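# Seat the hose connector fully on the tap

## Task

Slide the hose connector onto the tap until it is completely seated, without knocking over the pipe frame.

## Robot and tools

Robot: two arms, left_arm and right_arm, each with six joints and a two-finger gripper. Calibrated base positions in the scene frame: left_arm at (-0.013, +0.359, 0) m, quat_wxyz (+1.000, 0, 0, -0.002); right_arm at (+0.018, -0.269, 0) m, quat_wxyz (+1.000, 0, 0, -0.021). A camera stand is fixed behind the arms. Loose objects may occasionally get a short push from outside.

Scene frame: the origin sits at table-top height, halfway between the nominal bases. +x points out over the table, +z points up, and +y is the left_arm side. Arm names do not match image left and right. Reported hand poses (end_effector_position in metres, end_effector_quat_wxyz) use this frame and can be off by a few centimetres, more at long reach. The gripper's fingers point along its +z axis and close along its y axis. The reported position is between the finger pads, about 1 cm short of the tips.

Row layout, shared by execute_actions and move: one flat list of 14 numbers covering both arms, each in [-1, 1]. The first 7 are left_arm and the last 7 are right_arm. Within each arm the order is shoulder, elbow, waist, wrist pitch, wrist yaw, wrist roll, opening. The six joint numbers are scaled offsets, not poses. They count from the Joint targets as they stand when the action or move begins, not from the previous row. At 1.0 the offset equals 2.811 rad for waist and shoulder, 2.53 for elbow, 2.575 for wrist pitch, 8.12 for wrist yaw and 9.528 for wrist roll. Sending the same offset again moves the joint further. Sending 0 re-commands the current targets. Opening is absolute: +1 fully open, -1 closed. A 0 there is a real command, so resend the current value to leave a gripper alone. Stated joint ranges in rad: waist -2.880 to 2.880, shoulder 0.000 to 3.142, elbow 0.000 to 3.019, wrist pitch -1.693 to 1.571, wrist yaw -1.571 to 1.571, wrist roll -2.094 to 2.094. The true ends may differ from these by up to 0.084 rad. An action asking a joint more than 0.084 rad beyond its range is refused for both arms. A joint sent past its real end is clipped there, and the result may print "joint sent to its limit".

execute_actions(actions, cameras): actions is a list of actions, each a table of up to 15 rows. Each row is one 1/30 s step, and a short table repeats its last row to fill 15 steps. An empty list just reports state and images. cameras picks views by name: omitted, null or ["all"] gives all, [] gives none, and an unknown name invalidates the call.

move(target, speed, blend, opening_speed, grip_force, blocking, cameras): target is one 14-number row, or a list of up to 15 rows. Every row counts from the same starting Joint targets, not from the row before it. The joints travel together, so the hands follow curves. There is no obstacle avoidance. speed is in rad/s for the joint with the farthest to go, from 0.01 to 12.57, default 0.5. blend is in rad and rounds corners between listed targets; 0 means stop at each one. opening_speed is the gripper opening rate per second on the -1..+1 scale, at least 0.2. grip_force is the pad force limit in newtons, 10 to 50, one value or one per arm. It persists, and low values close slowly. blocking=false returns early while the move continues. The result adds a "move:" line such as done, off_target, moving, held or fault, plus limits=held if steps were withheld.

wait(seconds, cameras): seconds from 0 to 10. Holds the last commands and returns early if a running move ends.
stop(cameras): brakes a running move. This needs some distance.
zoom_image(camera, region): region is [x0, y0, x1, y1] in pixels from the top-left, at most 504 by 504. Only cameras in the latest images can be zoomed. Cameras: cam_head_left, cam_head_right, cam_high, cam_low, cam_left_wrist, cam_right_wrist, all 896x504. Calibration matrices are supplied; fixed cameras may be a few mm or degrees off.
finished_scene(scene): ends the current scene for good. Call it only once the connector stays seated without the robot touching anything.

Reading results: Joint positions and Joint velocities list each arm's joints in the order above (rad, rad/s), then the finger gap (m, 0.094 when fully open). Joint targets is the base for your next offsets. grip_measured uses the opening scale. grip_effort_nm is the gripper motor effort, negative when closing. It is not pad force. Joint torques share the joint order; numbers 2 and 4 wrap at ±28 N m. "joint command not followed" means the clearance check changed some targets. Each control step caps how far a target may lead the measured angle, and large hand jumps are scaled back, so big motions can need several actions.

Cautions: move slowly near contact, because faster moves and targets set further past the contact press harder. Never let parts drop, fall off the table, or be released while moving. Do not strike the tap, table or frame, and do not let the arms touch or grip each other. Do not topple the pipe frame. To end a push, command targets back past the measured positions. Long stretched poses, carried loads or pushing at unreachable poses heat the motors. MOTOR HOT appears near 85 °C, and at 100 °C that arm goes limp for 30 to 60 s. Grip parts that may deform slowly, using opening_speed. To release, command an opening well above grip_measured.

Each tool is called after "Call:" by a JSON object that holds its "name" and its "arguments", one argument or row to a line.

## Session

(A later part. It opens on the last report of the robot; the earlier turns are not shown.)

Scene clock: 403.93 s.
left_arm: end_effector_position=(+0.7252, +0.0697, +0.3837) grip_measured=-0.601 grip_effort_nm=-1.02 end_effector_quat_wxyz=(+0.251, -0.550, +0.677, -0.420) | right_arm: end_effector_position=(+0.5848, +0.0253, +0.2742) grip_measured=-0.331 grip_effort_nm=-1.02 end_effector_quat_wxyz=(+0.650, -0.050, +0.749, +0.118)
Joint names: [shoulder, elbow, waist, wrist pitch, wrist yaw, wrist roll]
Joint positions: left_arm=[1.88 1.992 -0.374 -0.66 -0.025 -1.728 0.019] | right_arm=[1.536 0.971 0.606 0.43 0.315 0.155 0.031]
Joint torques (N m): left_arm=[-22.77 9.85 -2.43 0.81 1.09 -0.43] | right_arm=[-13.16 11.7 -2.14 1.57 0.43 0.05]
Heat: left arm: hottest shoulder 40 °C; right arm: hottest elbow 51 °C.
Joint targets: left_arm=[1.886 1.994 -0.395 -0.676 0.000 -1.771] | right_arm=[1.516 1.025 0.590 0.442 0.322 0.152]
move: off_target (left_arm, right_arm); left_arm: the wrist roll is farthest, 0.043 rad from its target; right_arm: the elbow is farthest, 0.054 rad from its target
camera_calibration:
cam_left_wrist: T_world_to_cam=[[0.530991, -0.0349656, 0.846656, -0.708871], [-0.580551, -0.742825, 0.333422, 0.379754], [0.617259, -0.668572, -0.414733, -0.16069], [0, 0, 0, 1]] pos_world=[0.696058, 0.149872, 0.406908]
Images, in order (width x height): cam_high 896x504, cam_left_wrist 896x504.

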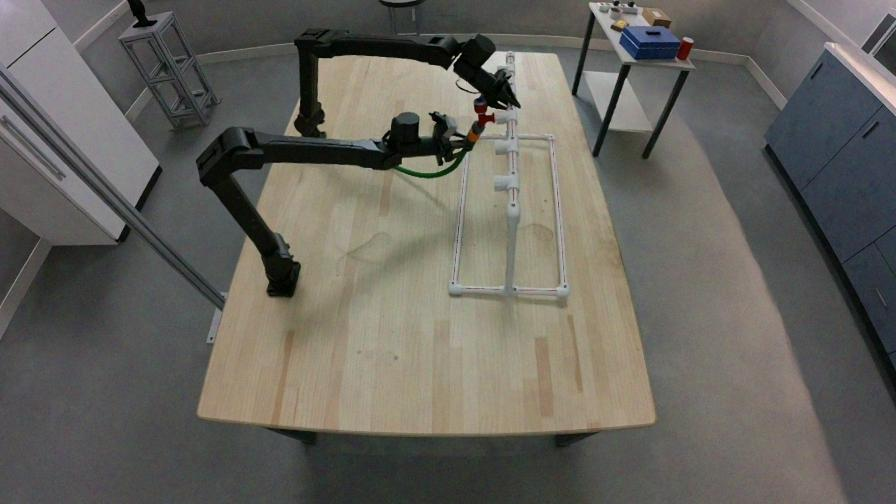

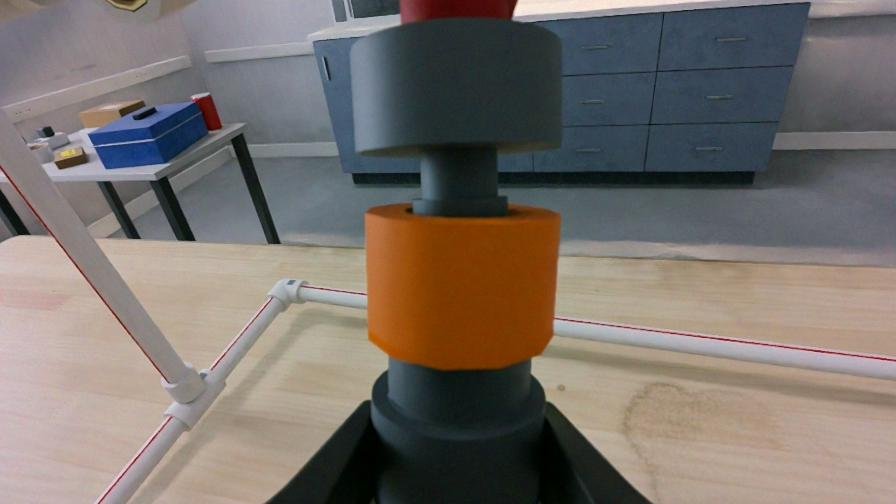

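Call:
{"name": "move", "arguments": {
  "target": [
    [0,0,0,0,0,0,-0.8,0,-0.0205,0.0085,-0.003,0,0,-0.6],
    [-0.0461,-0.0692,-0.0263,0.0163,-0.0078,-0.0041,-0.8,-0.0569,-0.0830,0.0234,-0.0045,0.0051,0.0006,-0.6],
    [-0.0921,-0.1383,-0.0527,0.0326,-0.0155,-0.0082,-0.8,-0.1138,-0.1454,0.0382,-0.006,0.0102,0.0013,-0.6]
  ],
  "speed": 0.12,
  "blend": 0.03
}}

Call:
{"name": "zoom_image", "arguments": {
  "camera": "cam_high",
  "region": [410, 80, 530, 180]
}}

Scene clock: 437.70 s.
left_arm: end_effector_position=(+0.6093, +0.0279, +0.3795) grip_measured=-0.601 grip_effort_nm=-1.02 end_effector_quat_wxyz=(+0.241, -0.553, +0.682, -0.413) | right_arm: end_effector_position=(+0.4646, -0.0156, +0.2716) grip_measured=-0.331 grip_effort_nm=-1.02 end_effector_quat_wxyz=(+0.649, -0.050, +0.750, +0.119)
Joint names: [shoulder, elbow, waist, wrist pitch, wrist yaw, wrist roll]
Joint positions: left_arm=[1.643 1.672 -0.517 -0.609 -0.134 -1.811 0.019] | right_arm=[1.217 0.652 0.69 0.425 0.398 0.169 0.031]
Joint torques (N m): left_arm=[-21.01 7.64 -2.9 1.94 0.32 -0.37] | right_arm=[-7.3 8.27 -0.03 1.11 0.43 0.03]
Heat: left arm: hottest elbow 40 °C; right arm: hottest elbow 49 °C.
Joint targets: left_arm=[1.627 1.645 -0.543 -0.592 -0.126 -1.849] | right_arm=[1.196 0.657 0.698 0.427 0.405 0.164]
move: off_target (left_arm); blend cut to 0.0259 rad at target 1; left_arm: the wrist roll is farthest, 0.038 rad from its target
camera_calibration:
cam_left_wrist: T_world_to_cam=[[0.553497, -0.0389492, 0.83194, -0.653196], [-0.576131, -0.739246, 0.348696, 0.274124], [0.601427, -0.672308, -0.43161, -0.102714], [0, 0, 0, 1]] pos_world=[0.581248, 0.108148, 0.403501]
cam_right_wrist: T_world_to_cam=[[0.24891, -0.961566, -0.115904, -0.0965033], [-0.543454, -0.0396073, -0.838504, 0.518172], [0.801686, 0.271701, -0.532426, -0.135701], [0, 0, 0, 1]] pos_world=[0.414413, -0.0354009, 0.351053]

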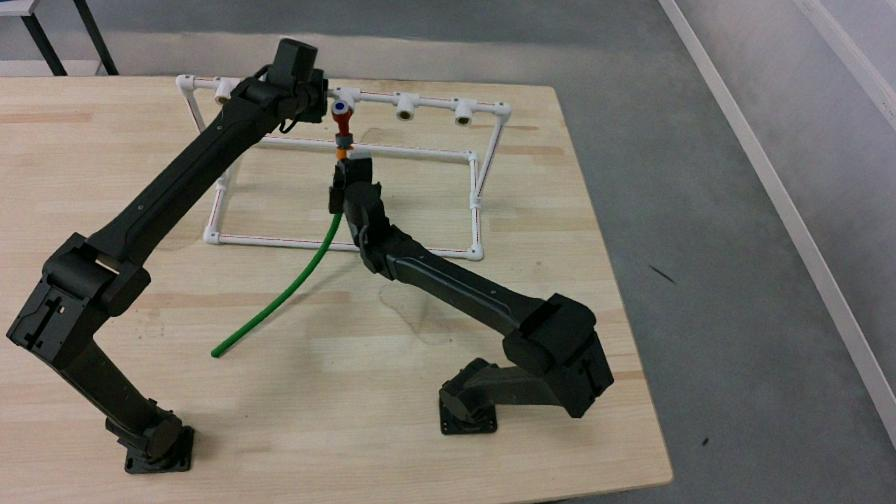

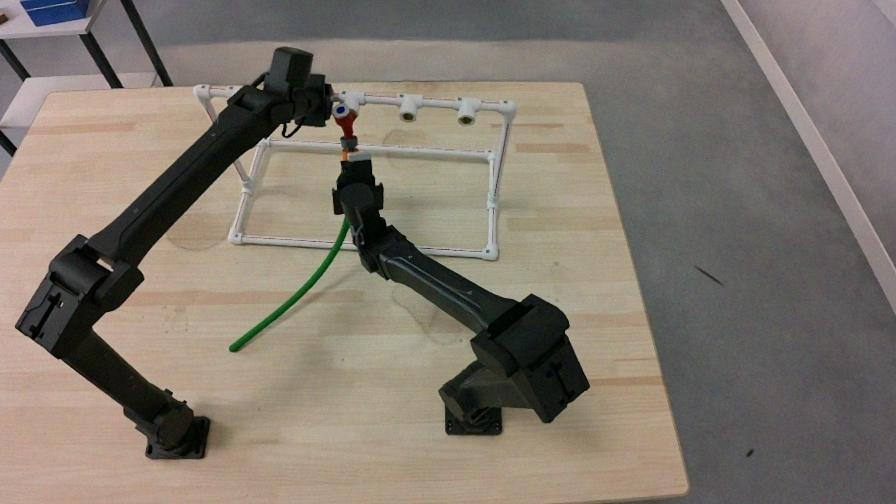

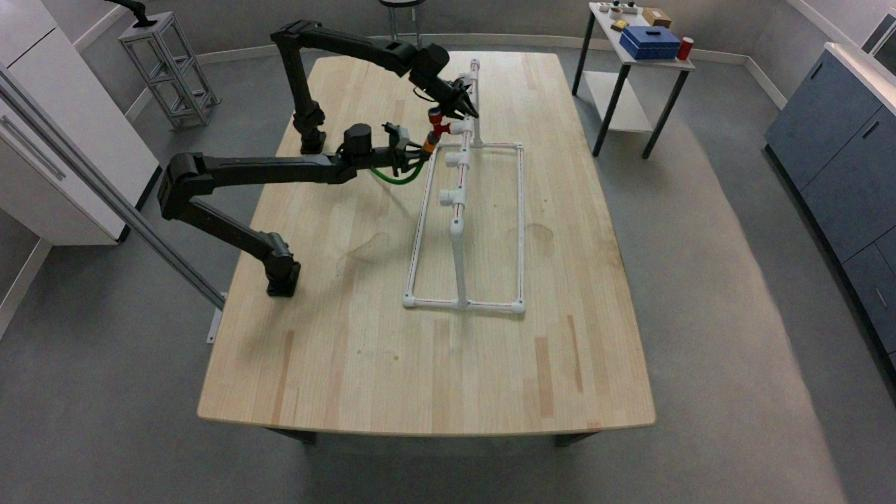

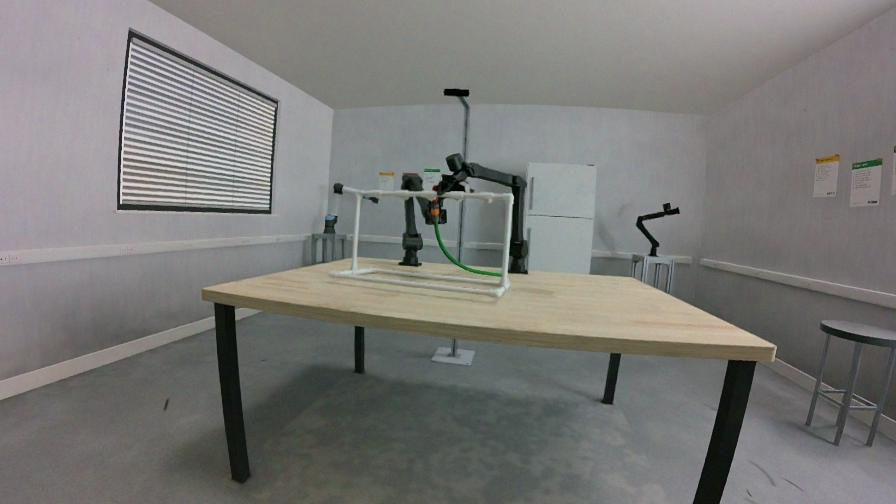

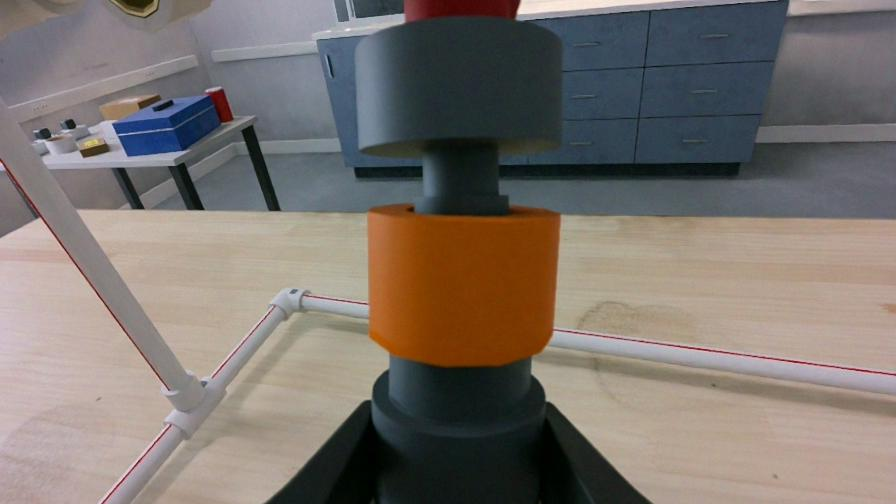

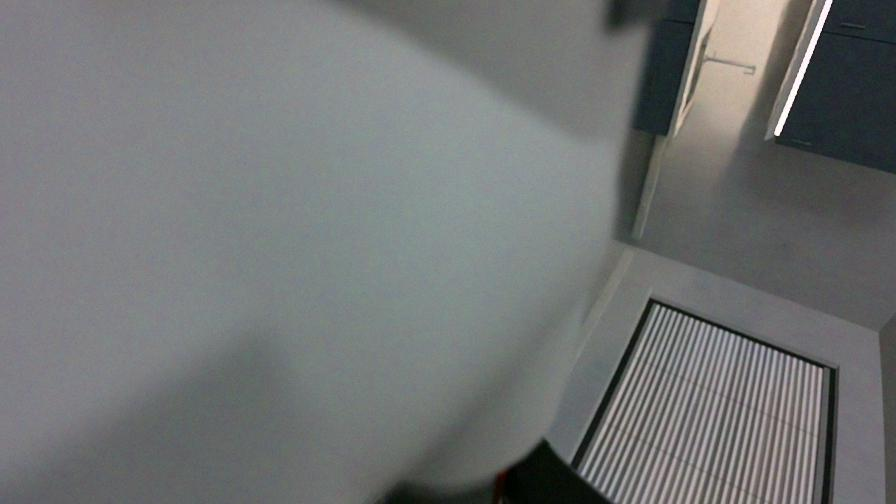

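Scaled by 4.200.

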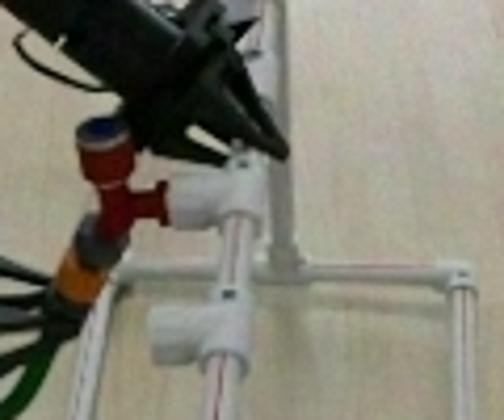

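Call:
{"name": "move", "arguments": {
  "target": [
    [0,0,0,0,0,0,-0.8,-0.002,0.03,-0.003,0.006,0,0,-0.6],
    [0,0,0,0,0,0,-0.8,-0.0036,0.0534,-0.006,0.0117,0,0,-0.6]
  ],
  "speed": 0.08,
  "cameras": ["cam_left_wrist","cam_high"]
}}

Call:
{"name": "zoom_image", "arguments": {
  "camera": "cam_left_wrist",
  "region": [350, 60, 570, 280]
}}

Scene clock: 445.07 s.
left_arm: end_effector_position=(+0.6095, +0.0280, +0.3795) grip_measured=-0.601 grip_effort_nm=-1.02 end_effector_quat_wxyz=(+0.242, -0.553, +0.682, -0.413) | right_arm: end_effector_position=(+0.4656, -0.0151, +0.2738) grip_measured=-0.331 grip_effort_nm=-1.02 end_effector_quat_wxyz=(+0.650, -0.049, +0.749, +0.119)
Joint names: [shoulder, elbow, waist, wrist pitch, wrist yaw, wrist roll]
Joint positions: left_arm=[1.643 1.672 -0.517 -0.608 -0.136 -1.81 0.019] | right_arm=[1.217 0.657 0.69 0.422 0.399 0.17 0.031]
Joint torques (N m): left_arm=[-20.78 7.62 -2.9 1.84 0.38 -0.38] | right_arm=[-8.29 17.28 -1.61 2.69 0.37 0.03]
Heat: left arm: hottest elbow 40 °C; right arm: hottest elbow 49 °C.
Joint targets: left_arm=[1.627 1.644 -0.543 -0.593 -0.126 -1.849] | right_arm=[1.186 0.792 0.681 0.457 0.405 0.164]
move: off_target (left_arm, right_arm); left_arm: the wrist roll is farthest, 0.039 rad from its target; right_arm: the elbow is farthest, 0.135 rad from its target
camera_calibration:
cam_left_wrist: T_world_to_cam=[[0.552466, -0.0392186, 0.832612, -0.652973], [-0.575913, -0.740083, 0.347277, 0.274842], [0.602582, -0.671372, -0.431457, -0.103434], [0, 0, 0, 1]] pos_world=[0.581358, 0.108354, 0.4036]
Images, in order (width x height): cam_high 896x504, cam_left_wrist 896x504.

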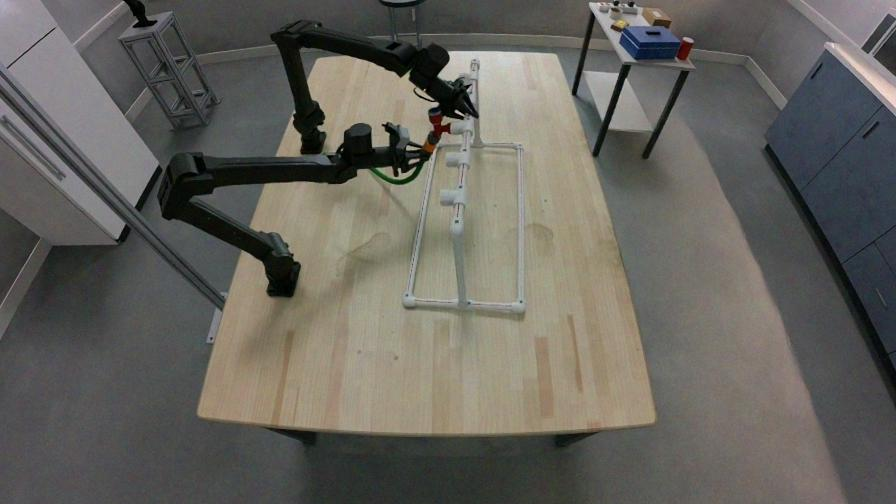

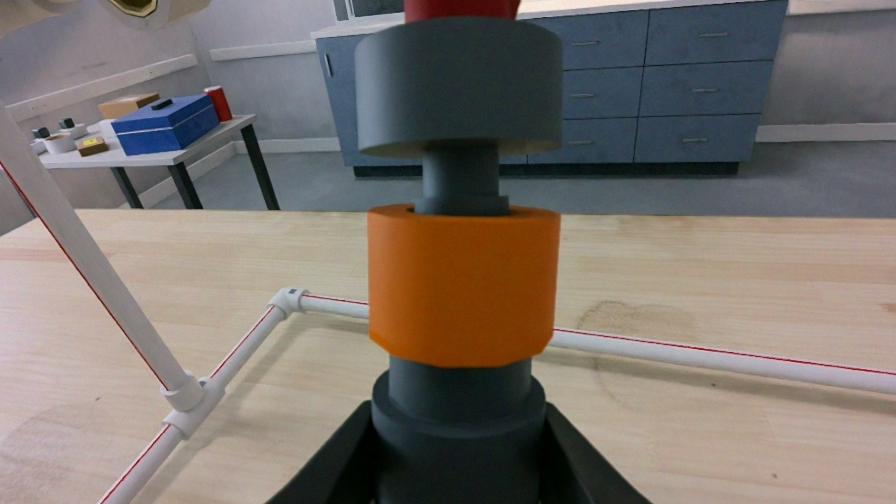

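Scaled by 2.291.

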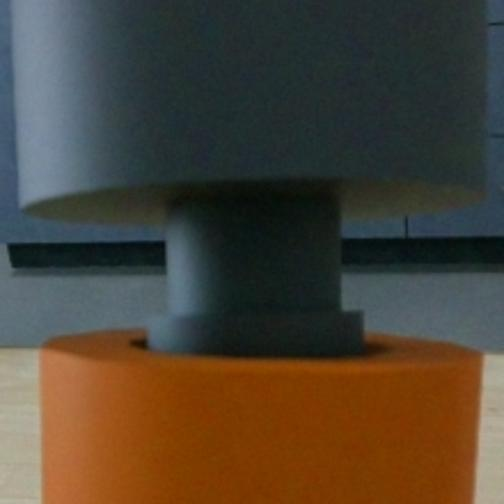

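Call:
{"name": "move", "arguments": {
  "target": [
    [0,0,0,0,0,0,-0.8,0.002,0.012,0,-0.003,0,0,-0.6],
    [0,0,0,0,0,0,-0.8,0.003,0.022,0,-0.006,0,0,-0.6]
  ],
  "speed": 0.08,
  "cameras": ["cam_left_wrist","cam_high"]
}}

Call:
{"name": "zoom_image", "arguments": {
  "camera": "cam_left_wrist",
  "region": [350, 60, 570, 280]
}}

Scene clock: 448.97 s.
left_arm: end_effector_position=(+0.6109, +0.0300, +0.3803) grip_measured=-0.601 grip_effort_nm=-1.02 end_effector_quat_wxyz=(+0.246, -0.556, +0.679, -0.413) | right_arm: end_effector_position=(+0.4685, -0.0137, +0.2743) grip_measured=-0.331 grip_effort_nm=-1.02 end_effector_quat_wxyz=(+0.646, -0.049, +0.753, +0.115)
Joint names: [shoulder, elbow, waist, wrist pitch, wrist yaw, wrist roll]
Joint positions: left_arm=[1.643 1.672 -0.516 -0.604 -0.145 -1.814 0.019] | right_arm=[1.222 0.672 0.69 0.398 0.403 0.17 0.031]
Joint torques (N m): left_arm=[-20.89 7.61 -2.96 1.72 0.78 -0.34] | right_arm=[-7.71 18.47 -1.44 2.48 0.2 0.03]
Heat: left arm: hottest elbow 40 °C; right arm: hottest elbow 50 °C.
Joint targets: left_arm=[1.627 1.644 -0.543 -0.592 -0.125 -1.849] | right_arm=[1.198 0.823 0.682 0.435 0.405 0.165]
move: off_target (right_arm); right_arm: the elbow is farthest, 0.176 rad from its target
camera_calibration:
cam_left_wrist: T_world_to_cam=[[0.549101, -0.0332169, 0.835096, -0.653398], [-0.569484, -0.746205, 0.344771, 0.274066], [0.6117, -0.664888, -0.428658, -0.109509], [0, 0, 0, 1]] pos_world=[0.581844, 0.109995, 0.404217]
Images, in order (width x height): cam_high 896x504, cam_left_wrist 896x504.

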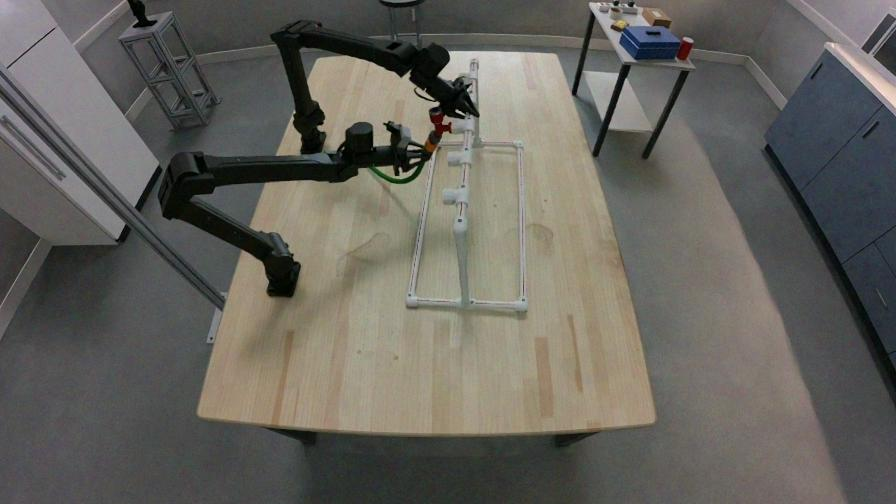

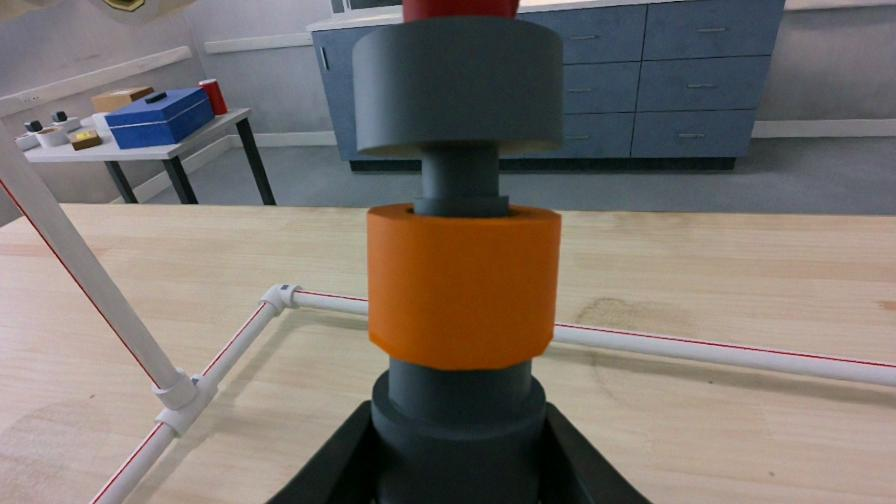

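Scaled by 2.291.

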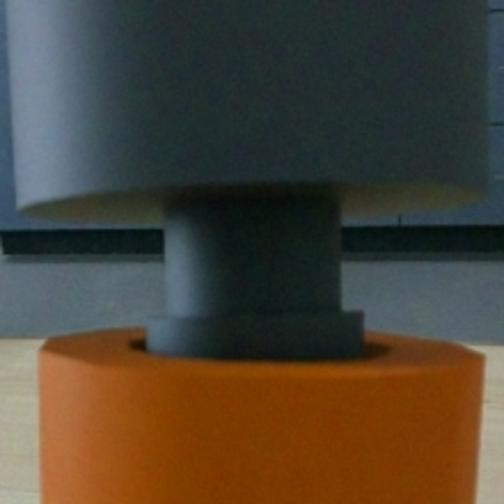

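Call:
{"name": "move", "arguments": {
  "target": [
    [0,0,0,0,0,0,-0.8,-0.02,-0.016,0,0,0,0,-0.6],
    [-0.016,-0.024,0,0.004,0,0,-0.8,-0.02,-0.016,0,0,0,0,-0.6]
  ],
  "speed": 0.08,
  "cameras": ["cam_left_wrist","cam_high"]
}}

Call:
{"name": "zoom_image", "arguments": {
  "camera": "cam_left_wrist",
  "region": [350, 60, 570, 280]
}}

Scene clock: 455.73 s.
left_arm: end_effector_position=(+0.6029, +0.0370, +0.3839) grip_measured=-0.601 grip_effort_nm=-1.02 end_effector_quat_wxyz=(+0.253, -0.556, +0.671, -0.420) | right_arm: end_effector_position=(+0.4641, -0.0093, +0.2768) grip_measured=-0.331 grip_effort_nm=-1.02 end_effector_quat_wxyz=(+0.644, -0.056, +0.754, +0.121)
Joint names: [shoulder, elbow, waist, wrist pitch, wrist yaw, wrist roll]
Joint positions: left_arm=[1.608 1.626 -0.516 -0.572 -0.157 -1.816 0.019] | right_arm=[1.211 0.672 0.699 0.384 0.394 0.172 0.031]
Joint torques (N m): left_arm=[-21.3 6.49 -2.9 0.95 1.35 -0.32] | right_arm=[-11.52 15.61 -2.32 3.12 0.58 0.01]
Heat: left arm: hottest elbow 40 °C; right arm: hottest elbow 52 °C.
Joint targets: left_arm=[1.582 1.584 -0.543 -0.582 -0.125 -1.849] | right_arm=[1.142 0.782 0.682 0.435 0.405 0.165]
move: off_target (left_arm, right_arm); left_arm: the elbow is farthest, 0.043 rad from its target; right_arm: the elbow is farthest, 0.110 rad from its target
camera_calibration:
cam_left_wrist: T_world_to_cam=[[0.531575, -0.0212735, 0.846744, -0.646239], [-0.567883, -0.750667, 0.33765, 0.275458], [0.62844, -0.660338, -0.411117, -0.115402], [0, 0, 0, 1]] pos_world=[0.572476, 0.116825, 0.406747]
Images, in order (width x height): cam_high 896x504, cam_left_wrist 896x504.

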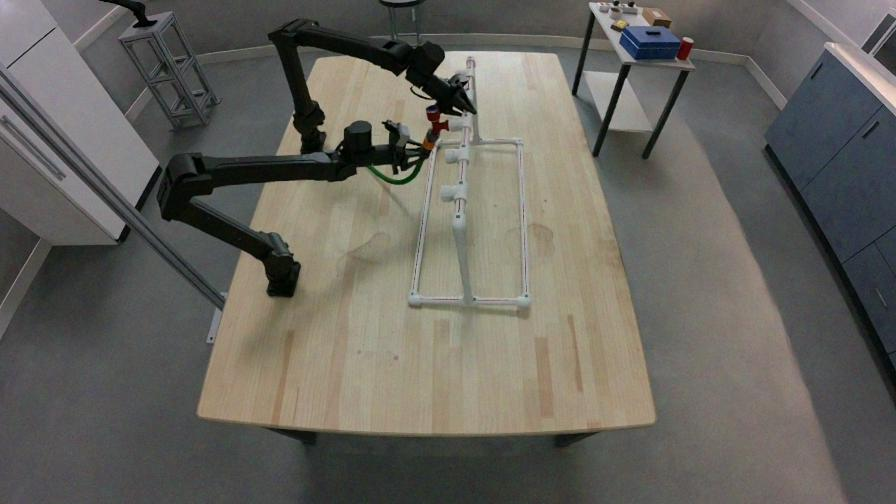

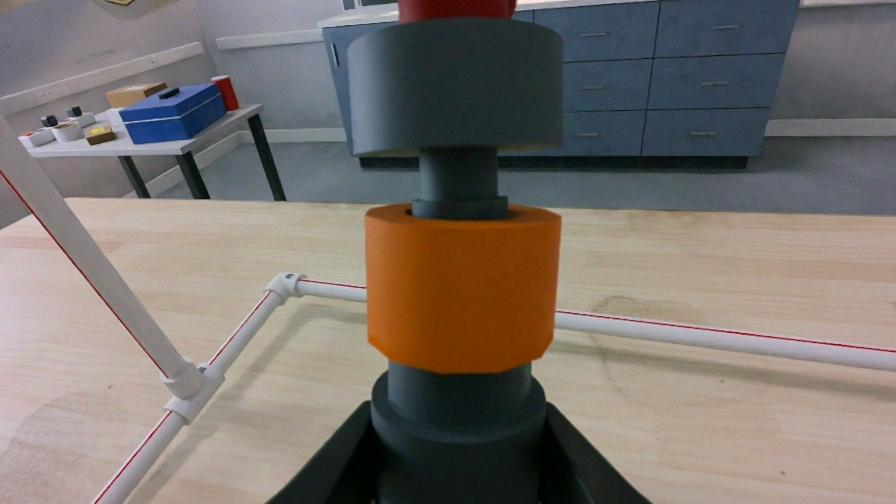

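Scaled by 2.291.

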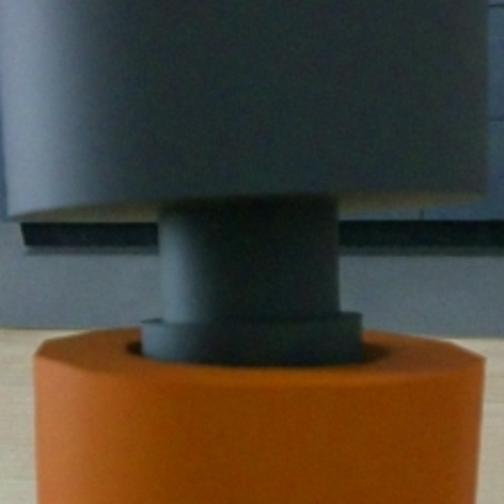

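Call:
{"name": "move", "arguments": {
  "target": [
    [0.005,-0.04,0,0.01,0,0,-0.8,0,0,0,0,0,0,-0.6],
    [0.005,-0.07,0,0.02,0,0,-0.8,0.0,0.006,0,0,0,0,-0.6]
  ],
  "speed": 0.1,
  "cameras": ["cam_left_wrist","cam_high","cam_low"]
}}

Call:
{"name": "zoom_image", "arguments": {
  "camera": "cam_low",
  "region": [310, 140, 550, 320]
}}

Scene clock: 462.40 s.
left_arm: end_effector_position=(+0.5909, +0.0482, +0.3775) grip_measured=-0.601 grip_effort_nm=-1.02 end_effector_quat_wxyz=(+0.278, -0.540, +0.670, -0.428) | right_arm: end_effector_position=(+0.4577, +0.0004, +0.2769) grip_measured=-0.331 grip_effort_nm=-1.02 end_effector_quat_wxyz=(+0.641, -0.066, +0.754, +0.129)
Joint names: [shoulder, elbow, waist, wrist pitch, wrist yaw, wrist roll]
Joint positions: left_arm=[1.553 1.518 -0.515 -0.474 -0.178 -1.772 0.019] | right_arm=[1.207 0.672 0.72 0.377 0.387 0.171 0.031]
Joint torques (N m): left_arm=[-13.74 1.21 -3.02 -0.62 2.21 -0.8] | right_arm=[-10.7 15.92 -3.9 3.23 0.78 0.02]
Heat: left arm: hottest elbow 40 °C; right arm: hottest elbow 53 °C.
Joint targets: left_arm=[1.596 1.406 -0.543 -0.531 -0.126 -1.849] | right_arm=[1.148 0.787 0.685 0.430 0.403 0.166]
move: off_target (left_arm, right_arm); left_arm: the elbow is farthest, 0.111 rad from its target; right_arm: the elbow is farthest, 0.125 rad from its target
camera_calibration:
cam_left_wrist: T_world_to_cam=[[0.482815, -0.0431573, 0.874658, -0.614755], [-0.588789, -0.755335, 0.287745, 0.310572], [0.648241, -0.653916, -0.390098, -0.123098], [0, 0, 0, 1]] pos_world=[0.559471, 0.127559, 0.400315]
Images, in order (width x height): cam_high 896x504, cam_low 896x504, cam_left_wrist 896x504.

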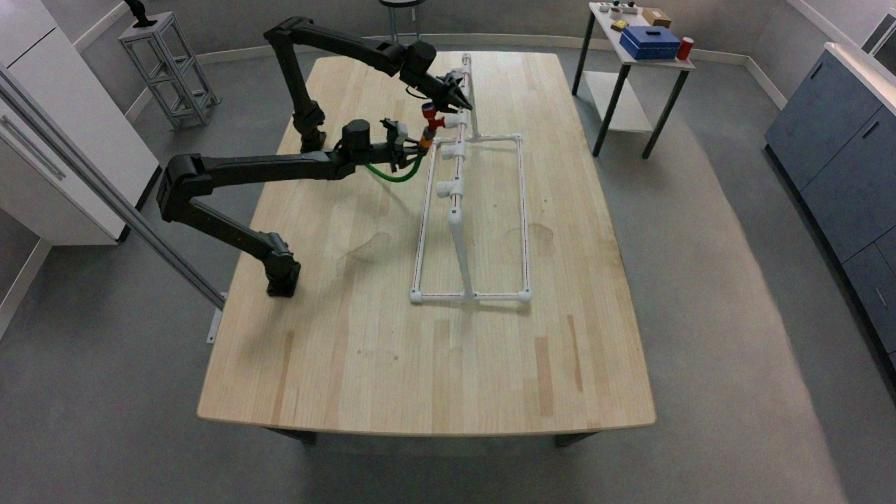

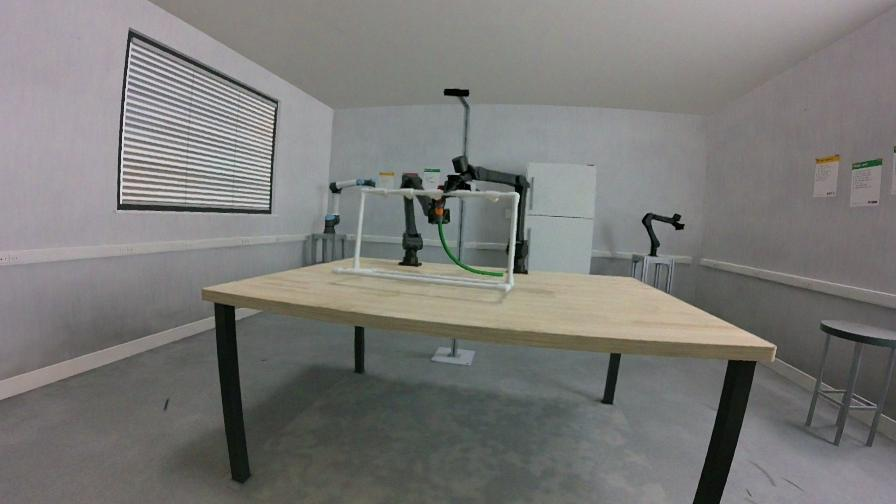

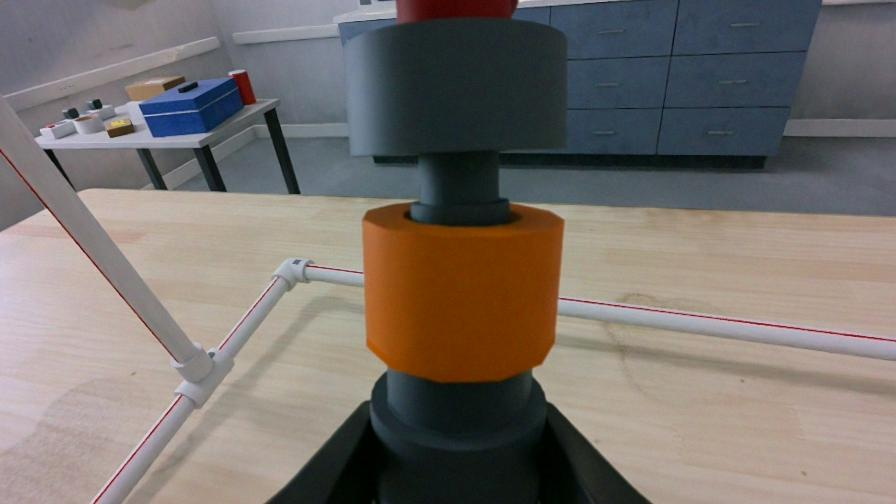

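Scaled by 2.100.

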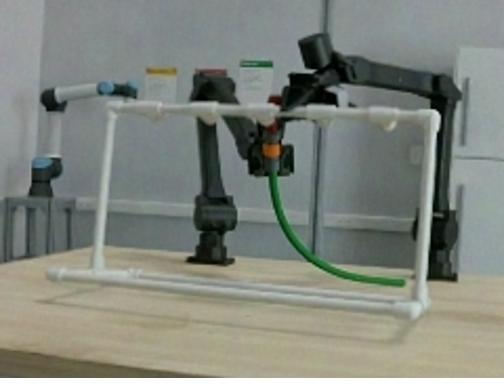

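Call:
{"name": "move", "arguments": {
  "target": [0.011,0.0945,0,-0.0237,0,0,-0.8,0.0171,-0.0514,0.0046,-0.001,0,0,-0.6],
  "speed": 0.12,
  "cameras": ["cam_left_wrist","cam_high","cam_low"]
}}

Call:
{"name": "zoom_image", "arguments": {
  "camera": "cam_low",
  "region": [310, 140, 550, 320]
}}

Scene clock: 507.87 s.
left_arm: end_effector_position=(+0.5986, +0.0381, +0.3774) grip_measured=-0.601 grip_effort_nm=-1.02 end_effector_quat_wxyz=(+0.250, -0.549, +0.682, -0.415) | right_arm: end_effector_position=(+0.4556, -0.0058, +0.2702) grip_measured=-0.331 grip_effort_nm=-1.02 end_effector_quat_wxyz=(+0.643, -0.059, +0.754, +0.125)
Joint names: [shoulder, elbow, waist, wrist pitch, wrist yaw, wrist roll]
Joint positions: left_arm=[1.6 1.607 -0.513 -0.573 -0.141 -1.796 0.019] | right_arm=[1.207 0.65 0.717 0.402 0.401 0.176 0.031]
Joint torques (N m): left_arm=[-16.26 12.7 -3.14 0.8 0.6 -0.53] | right_arm=[-6.3 8.36 -2.55 1.99 0.24 -0.04]
Heat: left arm: hottest elbow 38 °C; right arm: hottest elbow 58 °C.
Joint targets: left_arm=[1.627 1.645 -0.543 -0.592 -0.126 -1.849] | right_arm=[1.196 0.656 0.699 0.427 0.403 0.166]
move: off_target (left_arm); left_arm: the wrist roll is farthest, 0.053 rad from its target
camera_calibration:
cam_left_wrist: T_world_to_cam=[[0.538957, -0.0453715, 0.84111, -0.639693], [-0.581126, -0.742881, 0.332295, 0.285636], [0.609768, -0.667884, -0.426748, -0.0973171], [0, 0, 0, 1]] pos_world=[0.570099, 0.118174, 0.401607]
Images, in order (width x height): cam_high 896x504, cam_low 896x504, cam_left_wrist 896x504.

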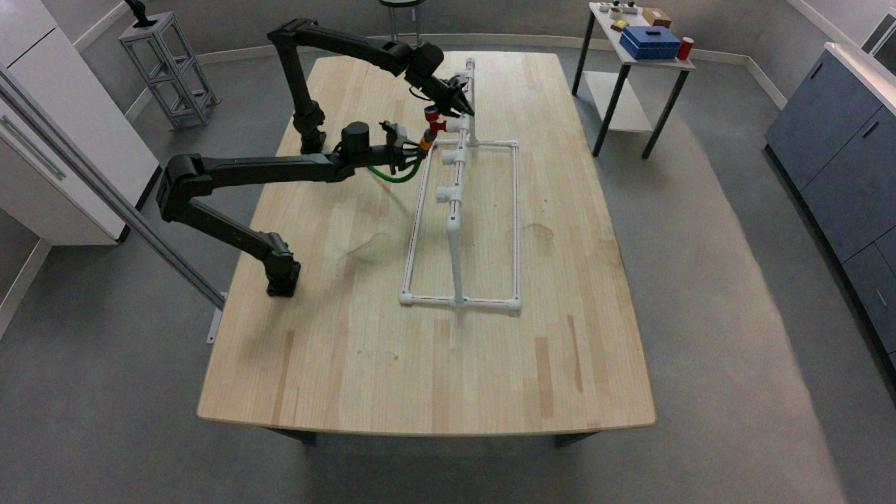

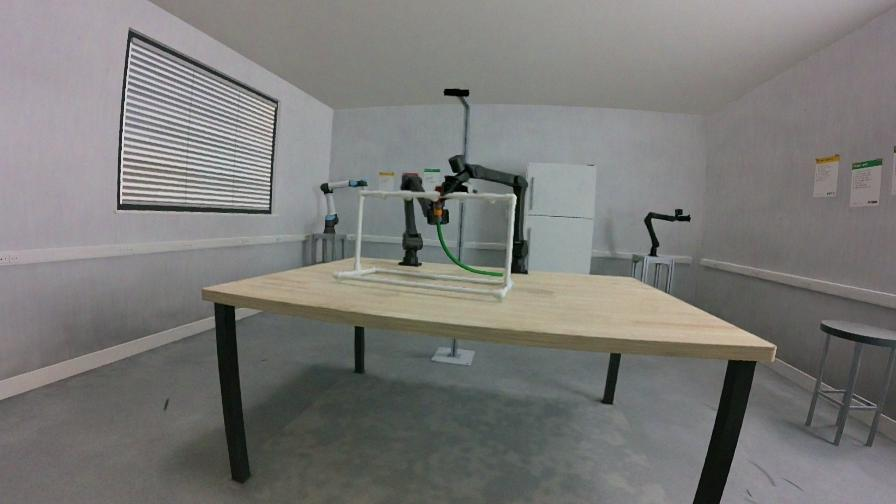

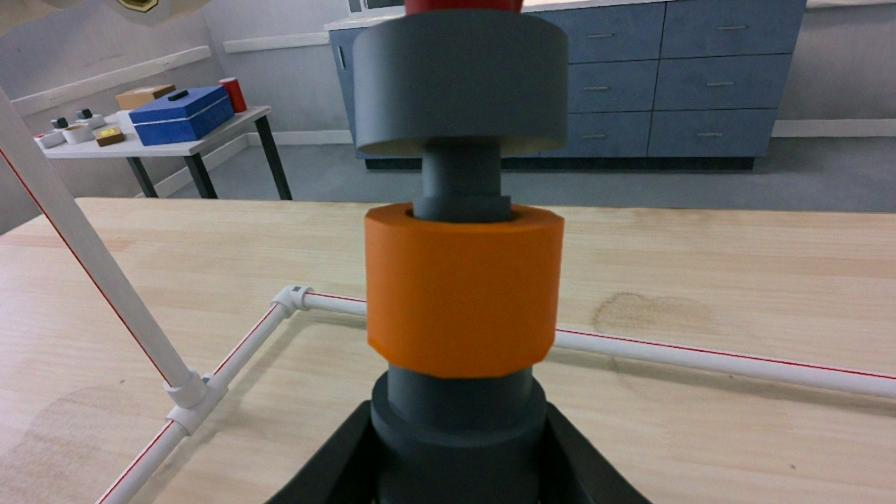

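Scaled by 2.100.

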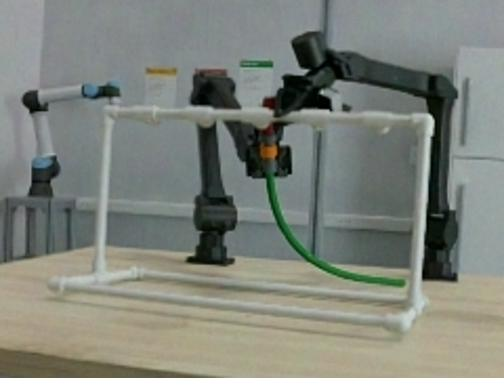

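Call:
{"name": "move", "arguments": {
  "target": [0,0,0,0,0,0,-0.8,0.0103,-0.0411,0.0082,0.0517,0.0028,0,-0.6],
  "speed": 0.12,
  "cameras": ["cam_left_wrist"]
}}

Scene clock: 523.97 s.
left_arm: end_effector_position=(+0.5928, +0.0292, +0.3737) grip_measured=-0.601 grip_effort_nm=-1.02 end_effector_quat_wxyz=(+0.244, -0.545, +0.689, -0.412) | right_arm: end_effector_position=(+0.4451, -0.0146, +0.2674) grip_measured=-0.331 grip_effort_nm=-1.02 end_effector_quat_wxyz=(+0.670, -0.043, +0.728, +0.141)
Joint names: [shoulder, elbow, waist, wrist pitch, wrist yaw, wrist roll]
Joint positions: left_arm=[1.602 1.607 -0.528 -0.585 -0.139 -1.796 0.019] | right_arm=[1.207 0.577 0.72 0.56 0.411 0.176 0.031]
Joint torques (N m): left_arm=[-16.44 12.71 -2.08 1.1 0.53 -0.52] | right_arm=[-3.31 5.86 -0.62 0.96 0.72 -0.03]
Heat: left arm: hottest elbow 41 °C; right arm: hottest elbow 54 °C.
Joint targets: left_arm=[1.627 1.646 -0.543 -0.592 -0.126 -1.849] | right_arm=[1.225 0.552 0.722 0.560 0.426 0.166]
move: off_target (left_arm); left_arm: the wrist roll is farthest, 0.053 rad from its target
camera_calibration:
cam_left_wrist: T_world_to_cam=[[0.548179, -0.0592223, 0.834262, -0.636395], [-0.589305, -0.735168, 0.335034, 0.280454], [0.593481, -0.675293, -0.437903, -0.0873192], [0, 0, 0, 1]] pos_world=[0.565954, 0.109526, 0.398721]
Images, in order (width x height): cam_left_wrist 896x504.

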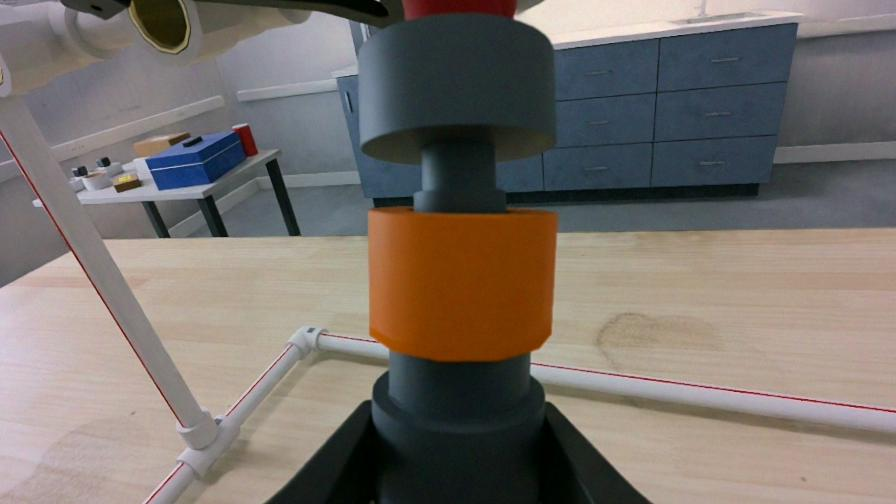

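Call:
{"name": "move", "arguments": {
  "target": [
    [0,0,0,0,0,0,-0.8,-0.0018,-0.0079,-0.0519,0.0326,-0.0479,0.0076,-0.6],
    [0,0,0,0,0,0,-0.8,0.0196,-0.0115,-0.0921,0.0959,-0.0899,0.0204,-0.6]
  ],
  "speed": 0.25,
  "blend": 0.05,
  "cameras": ["cam_left_wrist","cam_high"]
}}

Scene clock: 546.17 s.
left_arm: end_effector_position=(+0.5936, +0.0283, +0.3719) grip_measured=-0.601 grip_effort_nm=-1.02 end_effector_quat_wxyz=(+0.243, -0.543, +0.691, -0.410) | right_arm: end_effector_position=(+0.4438, -0.0111, +0.2654) grip_measured=-0.331 grip_effort_nm=-1.02 end_effector_quat_wxyz=(+0.618, -0.135, +0.677, +0.376)
Joint names: [shoulder, elbow, waist, wrist pitch, wrist yaw, wrist roll]
Joint positions: left_arm=[1.606 1.609 -0.528 -0.585 -0.137 -1.79 0.019] | right_arm=[1.269 0.526 0.483 0.792 -0.303 0.365 0.031]
Joint torques (N m): left_arm=[-16.97 12.53 -2.14 1.1 0.43 -0.6] | right_arm=[-4.07 6.93 -2.61 1.69 0.04 0.05]
Heat: left arm: hottest elbow 44 °C; right arm: hottest elbow 49 °C.
Joint targets: left_arm=[1.627 1.646 -0.543 -0.592 -0.126 -1.849] | right_arm=[1.280 0.523 0.462 0.807 -0.304 0.360]
move: off_target (left_arm); left_arm: the wrist roll is farthest, 0.059 rad from its target
camera_calibration:
cam_left_wrist: T_world_to_cam=[[0.548864, -0.0659298, 0.833307, -0.635244], [-0.592593, -0.733783, 0.33226, 0.28381], [0.589561, -0.676177, -0.441817, -0.0852644], [0, 0, 0, 1]] pos_world=[0.567115, 0.10872, 0.397383]
Images, in order (width x height): cam_high 896x504, cam_left_wrist 896x504.

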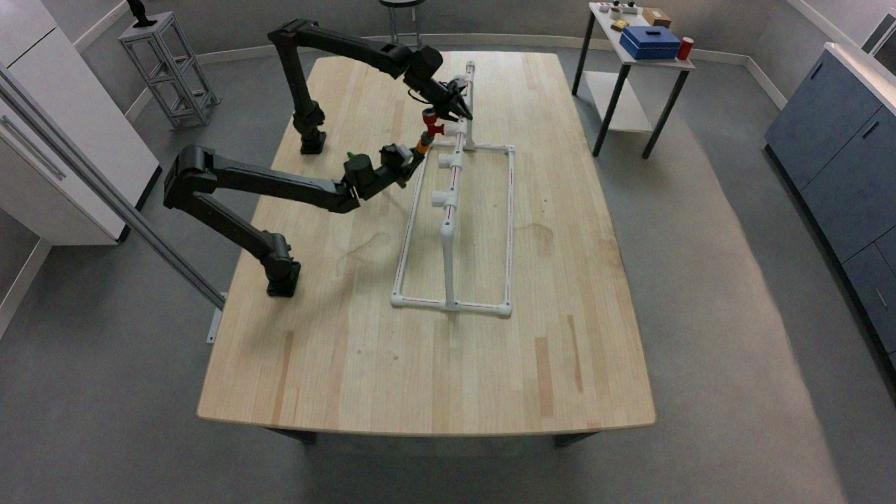

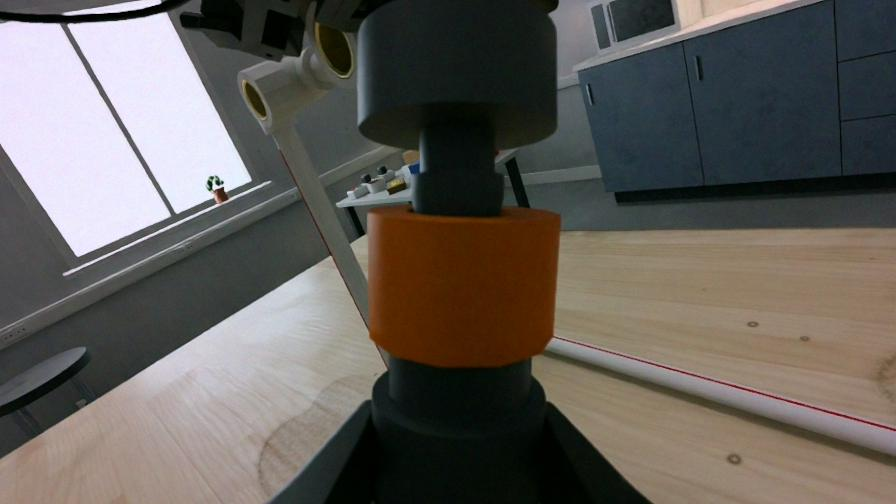

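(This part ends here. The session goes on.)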